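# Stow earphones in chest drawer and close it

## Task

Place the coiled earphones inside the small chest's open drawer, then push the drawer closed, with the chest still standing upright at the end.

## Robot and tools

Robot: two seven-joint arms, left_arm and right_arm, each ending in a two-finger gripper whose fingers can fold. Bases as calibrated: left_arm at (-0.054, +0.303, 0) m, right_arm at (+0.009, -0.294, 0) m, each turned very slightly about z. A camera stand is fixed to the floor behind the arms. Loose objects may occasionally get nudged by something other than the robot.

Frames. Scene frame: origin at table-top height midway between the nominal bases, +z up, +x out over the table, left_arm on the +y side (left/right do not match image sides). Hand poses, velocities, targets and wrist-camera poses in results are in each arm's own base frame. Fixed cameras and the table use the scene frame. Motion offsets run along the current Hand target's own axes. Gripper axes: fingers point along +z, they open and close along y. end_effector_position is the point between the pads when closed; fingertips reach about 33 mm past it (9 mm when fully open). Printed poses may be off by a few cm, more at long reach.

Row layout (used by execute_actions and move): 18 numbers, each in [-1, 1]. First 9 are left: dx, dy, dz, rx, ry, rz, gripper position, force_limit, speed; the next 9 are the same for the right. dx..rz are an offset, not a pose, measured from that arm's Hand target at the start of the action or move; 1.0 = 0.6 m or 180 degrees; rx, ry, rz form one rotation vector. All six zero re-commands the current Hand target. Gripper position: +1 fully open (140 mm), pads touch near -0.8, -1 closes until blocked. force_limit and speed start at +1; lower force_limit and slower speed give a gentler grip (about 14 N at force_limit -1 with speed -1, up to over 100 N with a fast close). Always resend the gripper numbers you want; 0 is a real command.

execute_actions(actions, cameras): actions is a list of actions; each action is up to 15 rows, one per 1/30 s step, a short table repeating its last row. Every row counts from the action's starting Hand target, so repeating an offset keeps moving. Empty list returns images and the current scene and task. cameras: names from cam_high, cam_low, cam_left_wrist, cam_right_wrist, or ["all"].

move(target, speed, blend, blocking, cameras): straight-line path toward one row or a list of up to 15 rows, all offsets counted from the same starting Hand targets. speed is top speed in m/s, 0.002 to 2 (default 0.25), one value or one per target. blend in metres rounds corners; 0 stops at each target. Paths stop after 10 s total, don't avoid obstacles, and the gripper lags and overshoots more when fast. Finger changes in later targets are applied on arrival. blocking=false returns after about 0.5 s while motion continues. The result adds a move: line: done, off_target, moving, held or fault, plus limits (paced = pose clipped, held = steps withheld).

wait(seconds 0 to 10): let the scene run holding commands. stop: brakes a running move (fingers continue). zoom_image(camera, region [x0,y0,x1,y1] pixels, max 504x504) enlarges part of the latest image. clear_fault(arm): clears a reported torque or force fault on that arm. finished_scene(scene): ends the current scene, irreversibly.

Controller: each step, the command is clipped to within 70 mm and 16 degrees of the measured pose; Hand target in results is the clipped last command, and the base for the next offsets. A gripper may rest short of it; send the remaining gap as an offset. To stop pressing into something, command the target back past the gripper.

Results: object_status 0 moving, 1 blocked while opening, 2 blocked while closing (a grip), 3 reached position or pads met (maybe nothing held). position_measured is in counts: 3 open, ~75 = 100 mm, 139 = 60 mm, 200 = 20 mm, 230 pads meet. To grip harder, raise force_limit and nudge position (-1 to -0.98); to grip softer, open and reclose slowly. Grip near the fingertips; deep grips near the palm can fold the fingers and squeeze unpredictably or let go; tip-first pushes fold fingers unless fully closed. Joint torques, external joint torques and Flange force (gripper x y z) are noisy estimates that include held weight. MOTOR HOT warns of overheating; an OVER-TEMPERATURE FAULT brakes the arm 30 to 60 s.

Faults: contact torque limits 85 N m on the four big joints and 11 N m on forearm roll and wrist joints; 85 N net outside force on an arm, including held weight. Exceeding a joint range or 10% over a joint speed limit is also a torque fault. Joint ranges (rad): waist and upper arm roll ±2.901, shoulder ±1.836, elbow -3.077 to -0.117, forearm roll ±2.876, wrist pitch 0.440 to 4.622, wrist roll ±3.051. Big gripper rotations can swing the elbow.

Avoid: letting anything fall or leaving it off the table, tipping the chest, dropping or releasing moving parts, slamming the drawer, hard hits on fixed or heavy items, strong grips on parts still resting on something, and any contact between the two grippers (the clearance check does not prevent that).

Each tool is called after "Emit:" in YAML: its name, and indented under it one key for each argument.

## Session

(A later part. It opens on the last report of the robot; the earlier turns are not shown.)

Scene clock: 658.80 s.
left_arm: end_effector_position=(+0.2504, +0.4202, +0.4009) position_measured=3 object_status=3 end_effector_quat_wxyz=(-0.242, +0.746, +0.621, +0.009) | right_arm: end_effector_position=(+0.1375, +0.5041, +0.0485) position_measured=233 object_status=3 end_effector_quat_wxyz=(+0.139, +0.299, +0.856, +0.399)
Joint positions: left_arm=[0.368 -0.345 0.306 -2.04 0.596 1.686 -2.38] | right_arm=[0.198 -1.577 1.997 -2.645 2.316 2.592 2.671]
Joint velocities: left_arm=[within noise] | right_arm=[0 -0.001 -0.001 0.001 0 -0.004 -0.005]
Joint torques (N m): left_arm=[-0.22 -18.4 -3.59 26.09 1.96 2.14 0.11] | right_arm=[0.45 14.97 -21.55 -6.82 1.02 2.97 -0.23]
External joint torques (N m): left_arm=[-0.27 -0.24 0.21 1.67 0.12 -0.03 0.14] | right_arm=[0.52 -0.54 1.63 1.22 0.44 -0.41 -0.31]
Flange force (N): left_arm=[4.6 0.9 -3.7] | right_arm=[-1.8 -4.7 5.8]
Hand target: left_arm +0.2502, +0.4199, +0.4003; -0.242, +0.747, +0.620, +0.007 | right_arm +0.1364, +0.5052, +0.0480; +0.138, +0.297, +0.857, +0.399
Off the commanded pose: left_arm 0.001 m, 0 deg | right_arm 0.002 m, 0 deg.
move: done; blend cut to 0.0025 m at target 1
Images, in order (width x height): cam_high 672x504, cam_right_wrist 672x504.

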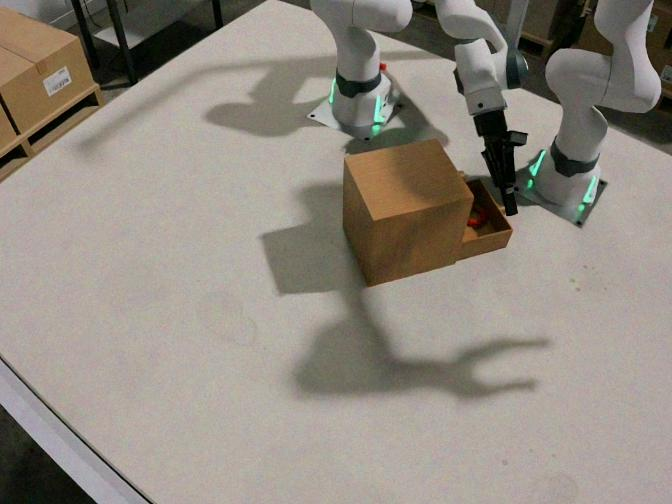

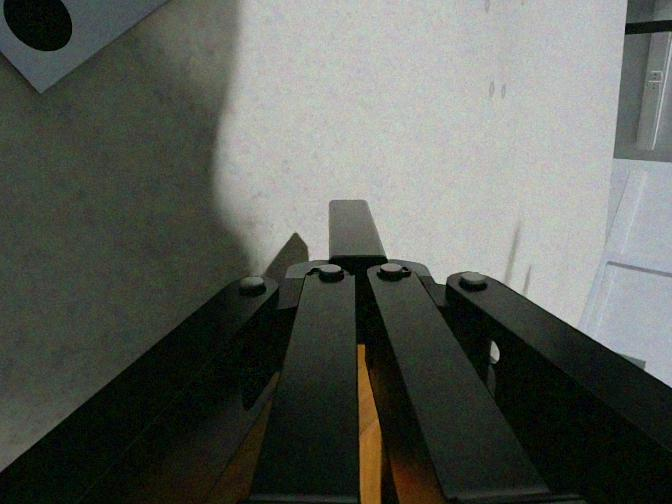

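Emit:
move:
  target: [0, 0, 0, 0, 0, 0, 1, 1, 1, -0.0667, 0, 0, 0, 0, 0, -1, -1, 0]
  speed: 0.06
  cameras: ["cam_right_wrist", "cam_high"]

Scene clock: 664.63 s.
left_arm: end_effector_position=(+0.2504, +0.4202, +0.4009) position_measured=3 object_status=3 end_effector_quat_wxyz=(-0.242, +0.746, +0.621, +0.009) | right_arm: end_effector_position=(+0.1682, +0.4804, +0.0482) position_measured=233 object_status=3 end_effector_quat_wxyz=(+0.138, +0.299, +0.856, +0.399)
Joint positions: left_arm=[0.368 -0.345 0.306 -2.04 0.596 1.686 -2.38] | right_arm=[0.207 -1.636 2.025 -2.72 2.421 2.498 2.606]
Joint velocities: left_arm=[within noise] | right_arm=[0 0.001 -0.001 -0.002 0 -0.003 -0.005]
Joint torques (N m): left_arm=[-0.18 -18.45 -3.61 26.1 1.96 2.16 0.1] | right_arm=[0.99 13.04 -19.41 -9.42 1.11 2.95 -0.24]
External joint torques (N m): left_arm=[-0.21 -0.23 0.24 1.64 0.13 -0.02 0.12] | right_arm=[1.06 -0.69 2.17 0.53 0.44 -0.36 -0.32]
Flange force (N): left_arm=[4.6 0.9 -3.6] | right_arm=[-3.6 -7.7 3.3]
Hand target: left_arm +0.2502, +0.4199, +0.4003; -0.242, +0.747, +0.620, +0.007 | right_arm +0.1679, +0.4804, +0.0480; +0.138, +0.297, +0.857, +0.399
Off the commanded pose: left_arm 0.001 m, 0 deg | right_arm 0.000 m, 0 deg.
move: done
Images, in order (width x height): cam_high 672x504, cam_right_wrist 672x504.

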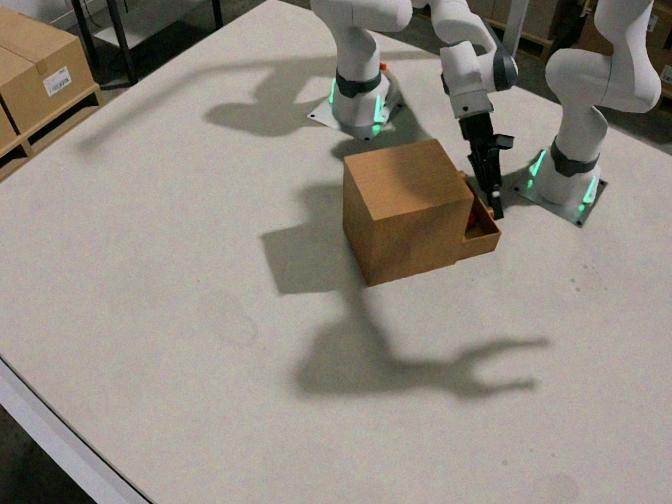

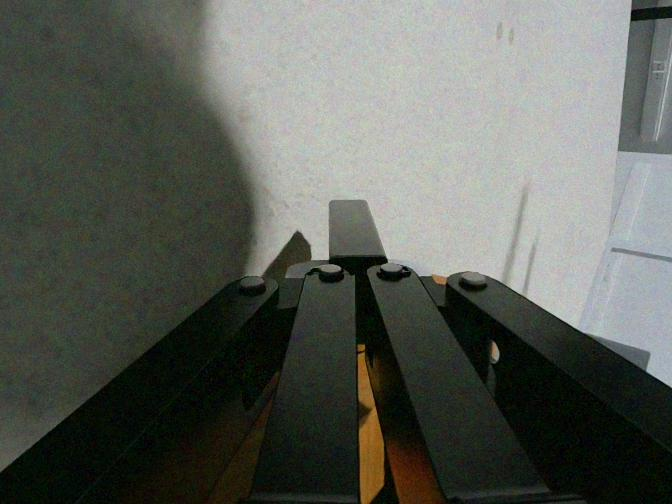

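Emit:
move:
  target: [0, 0, 0, 0, 0, 0, 1, 1, 1, -0.0833, 0, 0, 0, 0, 0, -1, -1, 0]
  speed: 0.06
  cameras: ["cam_right_wrist", "cam_high"]

Scene clock: 680.87 s.
left_arm: end_effector_position=(+0.2504, +0.4202, +0.4009) position_measured=3 object_status=3 end_effector_quat_wxyz=(-0.242, +0.746, +0.621, +0.009) | right_arm: end_effector_position=(+0.2073, +0.4494, +0.0479) position_measured=233 object_status=3 end_effector_quat_wxyz=(+0.138, +0.299, +0.856, +0.399)
Joint positions: left_arm=[0.368 -0.345 0.306 -2.04 0.596 1.686 -2.38] | right_arm=[0.2 -1.706 2.077 -2.806 2.549 2.377 2.531]
Joint velocities: left_arm=[within noise] | right_arm=[0.001 0 0 0.001 0.001 -0.004 -0.006]
Joint torques (N m): left_arm=[-0.21 -18.44 -3.57 26.09 1.96 2.15 0.07] | right_arm=[0.76 10.93 -17.37 -11.74 1.31 2.89 -0.12]
External joint torques (N m): left_arm=[-0.21 -0.16 0.31 1.61 0.13 -0.03 0.09] | right_arm=[0.79 -0.74 1.99 0.52 0.5 -0.33 -0.19]
Flange force (N): left_arm=[4.7 1.0 -3.5] | right_arm=[-3.6 -7.1 3.6]
Hand target: left_arm +0.2502, +0.4199, +0.4003; -0.242, +0.747, +0.620, +0.007 | right_arm +0.2072, +0.4495, +0.0480; +0.138, +0.297, +0.857, +0.399
Off the commanded pose: left_arm 0.001 m, 0 deg | right_arm 0.000 m, 0 deg.
move: done
Images, in order (width x height): cam_high 672x504, cam_right_wrist 672x504.

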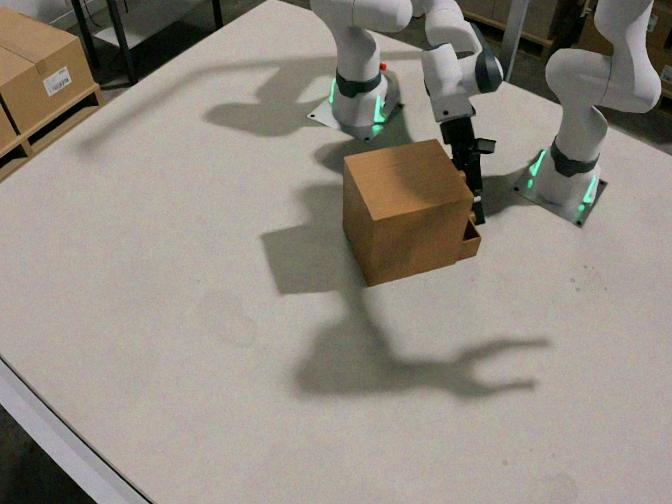

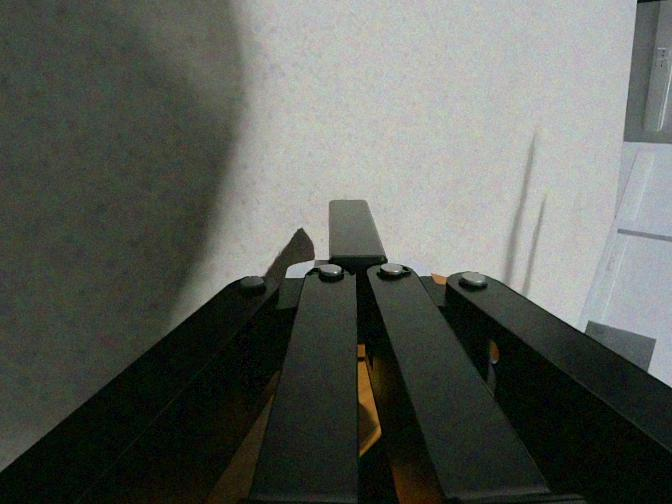

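Emit:
move:
  target: [0, 0, 0, 0, 0, 0, 1, 1, 1, -0.0717, 0.0051, -0.0043, 0.0444, 0, 0, -1, -1, 0]
  speed: 0.06
  cameras: ["cam_right_wrist", "cam_high"]

Scene clock: 702.07 s.
left_arm: end_effector_position=(+0.2504, +0.4202, +0.4009) position_measured=3 object_status=3 end_effector_quat_wxyz=(-0.242, +0.746, +0.621, +0.009) | right_arm: end_effector_position=(+0.2400, +0.4244, +0.0521) position_measured=233 object_status=3 end_effector_quat_wxyz=(+0.115, +0.308, +0.881, +0.341)
Joint positions: left_arm=[0.368 -0.345 0.306 -2.04 0.596 1.686 -2.38] | right_arm=[0.055 -1.747 1.941 -2.864 2.423 2.097 2.45]
Joint velocities: left_arm=[within noise] | right_arm=[0.001 -0.001 0 0 -0.001 -0.005 -0.005]
Joint torques (N m): left_arm=[-0.21 -18.45 -3.59 26.07 1.96 2.14 0.07] | right_arm=[0.02 10.49 -18.35 -9.77 0.93 2.81 -0.17]
External joint torques (N m): left_arm=[-0.13 -0.14 0.41 1.53 0.12 -0.06 0.1] | right_arm=[0.08 -0.73 1.39 0.49 -0.31 -0.35 -0.23]
Flange force (N): left_arm=[4.6 0.8 -3.2] | right_arm=[-1.0 -1.3 3.3]
Hand target: left_arm +0.2502, +0.4199, +0.4003; -0.242, +0.747, +0.620, +0.007 | right_arm +0.2410, +0.4230, +0.0520; +0.117, +0.305, +0.882, +0.339
Off the commanded pose: left_arm 0.001 m, 0 deg | right_arm 0.002 m, 0 deg.
move: done
Images, in order (width x height): cam_high 672x504, cam_right_wrist 672x504.

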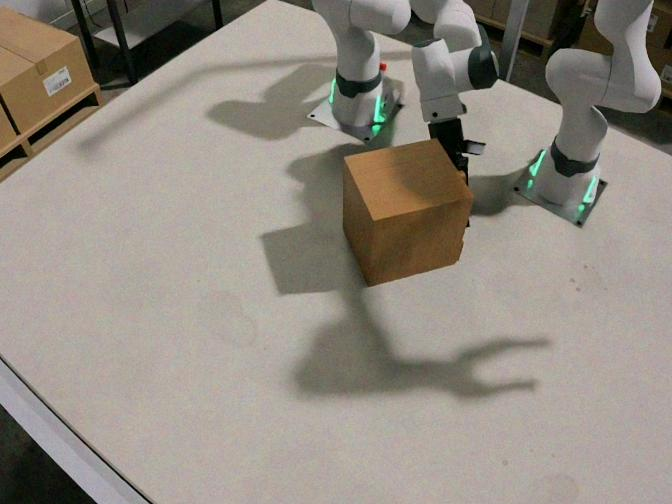

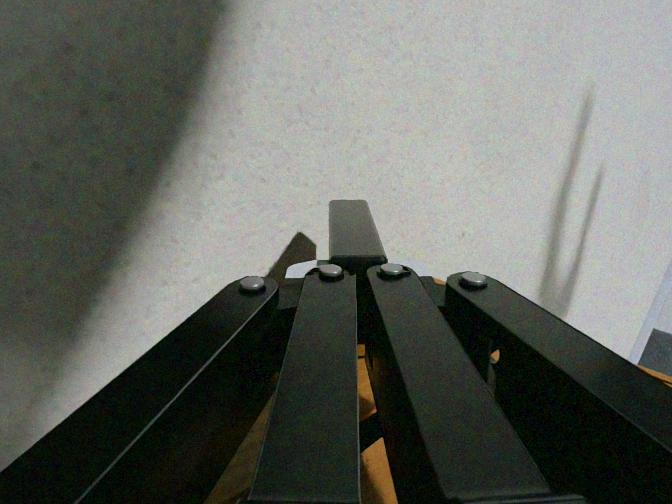

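Emit:
move:
  target: [0, 0, 0, 0, 0, 0, 1, 1, 1, -0.04, 0, 0, 0.0167, 0, 0, -1, -1, 0]
  speed: 0.04
  cameras: ["cam_right_wrist", "cam_high"]

Scene clock: 714.07 s.
left_arm: end_effector_position=(+0.2504, +0.4202, +0.4009) position_measured=3 object_status=3 end_effector_quat_wxyz=(-0.242, +0.746, +0.621, +0.009) | right_arm: end_effector_position=(+0.2526, +0.4160, +0.0519) position_measured=233 object_status=3 end_effector_quat_wxyz=(+0.101, +0.305, +0.892, +0.320)
Joint positions: left_arm=[0.368 -0.345 0.306 -2.04 0.596 1.686 -2.38] | right_arm=[-0.027 -1.781 1.887 -2.869 2.388 1.967 2.396]
Joint velocities: left_arm=[within noise] | right_arm=[0 -0.001 0 0.002 0.001 -0.002 -0.004]
Joint torques (N m): left_arm=[-0.22 -18.47 -3.58 26.09 1.96 2.14 0.08] | right_arm=[-3.12 10.23 -16.11 -11.96 -0.05 3.29 0.03]
External joint torques (N m): left_arm=[-0.18 -0.14 0.34 1.58 0.13 -0.06 0.1] | right_arm=[-3.15 -0.94 3.91 -2.43 -1.47 0.2 -0.04]
Flange force (N): left_arm=[4.7 0.9 -3.4] | right_arm=[-7.8 -2.5 5.6]
Hand target: left_arm +0.2502, +0.4199, +0.4003; -0.242, +0.747, +0.620, +0.007 | right_arm +0.2599, +0.4081, +0.0519; +0.109, +0.308, +0.891, +0.315
Off the commanded pose: left_arm 0.001 m, 0 deg | right_arm 0.011 m, 1 deg.
move: off_target (right_arm)
Images, in order (width x height): cam_high 672x504, cam_right_wrist 672x504.

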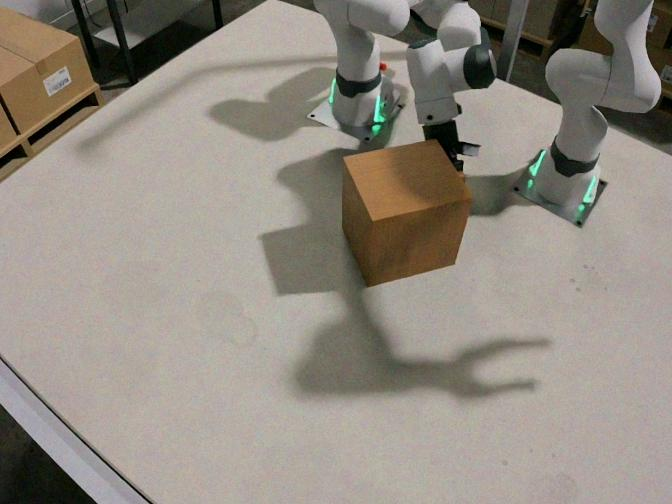

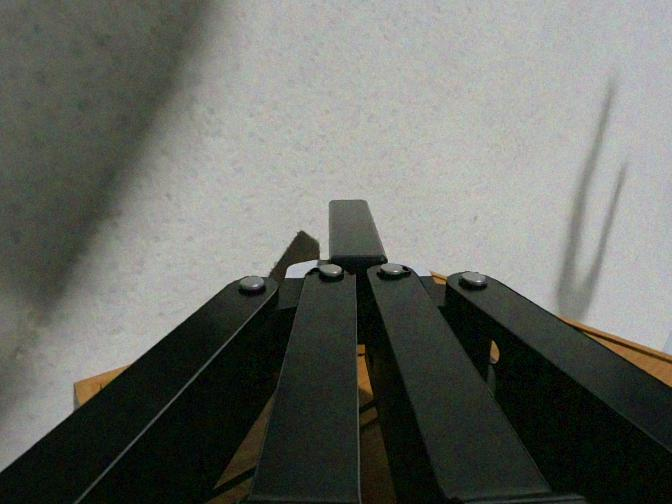

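Emit:
zoom_image:
  camera: "cam_high"
  region: [400, 120, 520, 290]

Emit:
zoom_image:
  camera: "cam_right_wrist"
  region: [60, 200, 560, 504]

Scaled by 2.965 from the camera's 672x504 image, which has a finer 960x720 frame.

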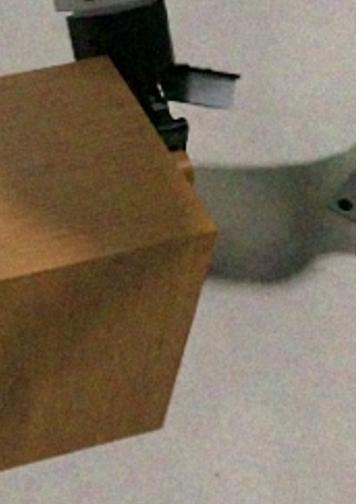

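Scaled by 1.008 from the camera's 672x504 image, which has a finer 960x720 frame.

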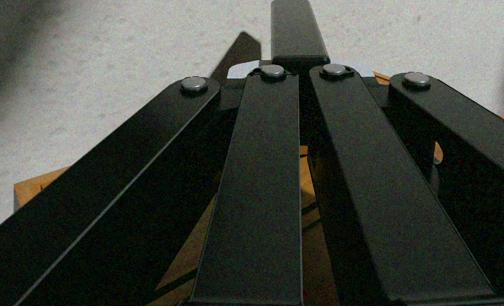

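Emit:
zoom_image:
  camera: "cam_high"
  region: [435, 190, 490, 280]

Scaled by 5.600 from the camera's 672x504 image, which has a finer 960x720 frame.

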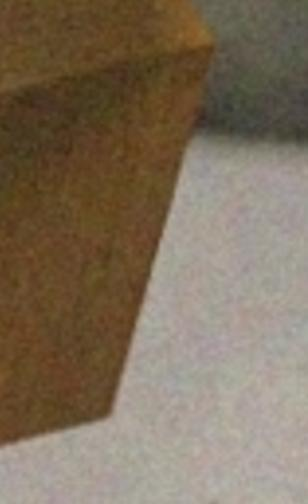

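Emit:
move:
  target: [0, 0, 0, 0, 0, 0, 1, 1, 1, -0.01, 0, 0, 0, 0, 0, -1, -1, 0]
  speed: 0.03

Scene clock: 756.00 s.
left_arm: end_effector_position=(+0.2504, +0.4202, +0.4009) position_measured=3 object_status=3 end_effector_quat_wxyz=(-0.242, +0.746, +0.621, +0.009) | right_arm: end_effector_position=(+0.2523, +0.4158, +0.0505) position_measured=233 object_status=3 end_effector_quat_wxyz=(+0.098, +0.299, +0.894, +0.318)
Joint positions: left_arm=[0.368 -0.345 0.306 -2.04 0.596 1.686 -2.38] | right_arm=[-0.035 -1.788 1.886 -2.87 2.394 1.947 2.381]
Joint velocities: left_arm=[within noise] | right_arm=[0 -0.001 0.001 0.001 0.002 -0.002 -0.005]
Joint torques (N m): left_arm=[-0.19 -18.45 -3.58 26.09 1.96 2.14 0.1] | right_arm=[-5.49 8.98 -14.01 -14.34 -0.24 3.96 0.12]
External joint torques (N m): left_arm=[-0.23 -0.2 0.26 1.62 0.12 -0.05 0.13] | right_arm=[-5.49 -2.11 6.02 -4.75 -1.7 0.89 0.06]
Flange force (N): left_arm=[4.6 0.9 -3.6] | right_arm=[-14.2 -5.0 9.3]
Hand target: left_arm +0.2502, +0.4199, +0.4003; -0.242, +0.747, +0.620, +0.007 | right_arm +0.2646, +0.4044, +0.0519; +0.109, +0.308, +0.891, +0.315
Off the commanded pose: left_arm 0.001 m, 0 deg | right_arm 0.017 m, 2 deg.
move: off_target (right_arm)

Emit:
move:
  target:
    - [0, 0, 0, 0, 0, 0, 1, 1, 1, 0.12, 0, 0, 0, 0, 0, -1, -1, 0]
    - [0, 0, 0, 0, 0, 0, 1, 1, 1, 0.1632, 0.3017, -0.352, 0.2167, 0, 0, 1, -1, 0]
  speed: [0.15, 0.25]
  blend: [0.02, 0]
  cameras: ["cam_right_wrist", "cam_high"]

Scene clock: 793.50 s.
left_arm: end_effector_position=(+0.2504, +0.4202, +0.4009) position_measured=3 object_status=3 end_effector_quat_wxyz=(-0.242, +0.746, +0.621, +0.009) | right_arm: end_effector_position=(+0.1926, +0.4724, +0.3300) position_measured=3 object_status=0 end_effector_quat_wxyz=(-0.001, +0.325, +0.946, +0.002)
Joint positions: left_arm=[0.368 -0.345 0.306 -2.04 0.596 1.686 -2.38] | right_arm=[-0.624 -1.149 1.082 -1.885 1.001 1.287 2.675]
Joint torques (N m): left_arm=[-0.22 -18.5 -3.58 26.11 1.96 2.14 0.08] | right_arm=[-0.18 24.79 -24.21 11.15 0.77 2.16 0.15]
External joint torques (N m): left_arm=[-0.15 -0.38 0.38 1.7 0.13 -0.04 0.1] | right_arm=[-0.18 0.16 2.37 0.51 -0.13 -0.32 0.15]
Flange force (N): left_arm=[4.5 0.5 -3.6] | right_arm=[1.2 6.6 0.2]
Hand target: left_arm +0.2502, +0.4199, +0.4003; -0.242, +0.747, +0.620, +0.007 | right_arm +0.1927, +0.4711, +0.3301; +0.000, +0.327, +0.945, +0.000
Off the commanded pose: left_arm 0.001 m, 0 deg | right_arm 0.001 m, 0 deg.
move: done
Images, in order (width x height): cam_high 672x504, cam_right_wrist 672x504.

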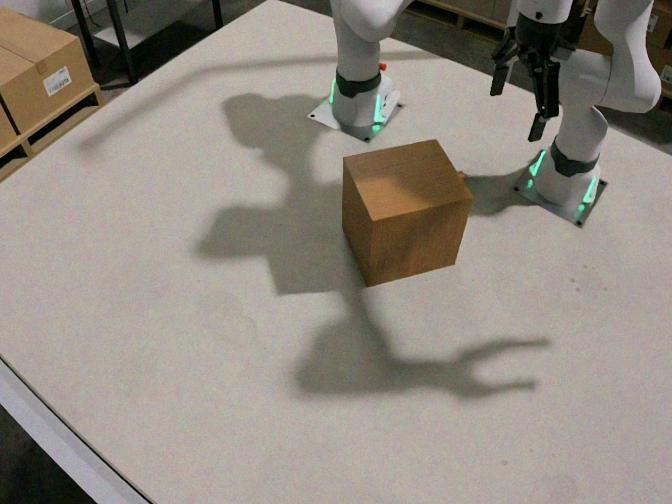

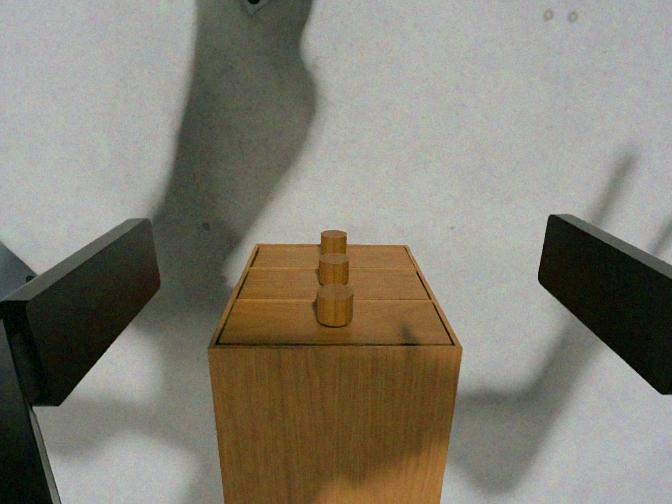

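Emit:
zoom_image:
  camera: "cam_right_wrist"
  region: [190, 210, 480, 370]

Scaled by 1.738 from the camera's 672x504 image, which has a finer 960x720 frame.

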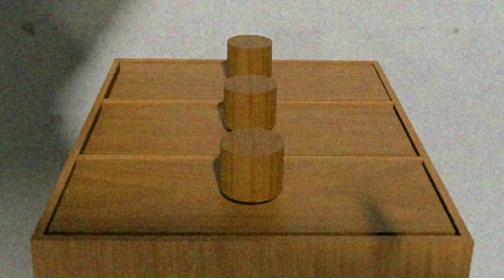

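Emit:
finished_scene:
  scene: 2

The scene is finished: the task was done.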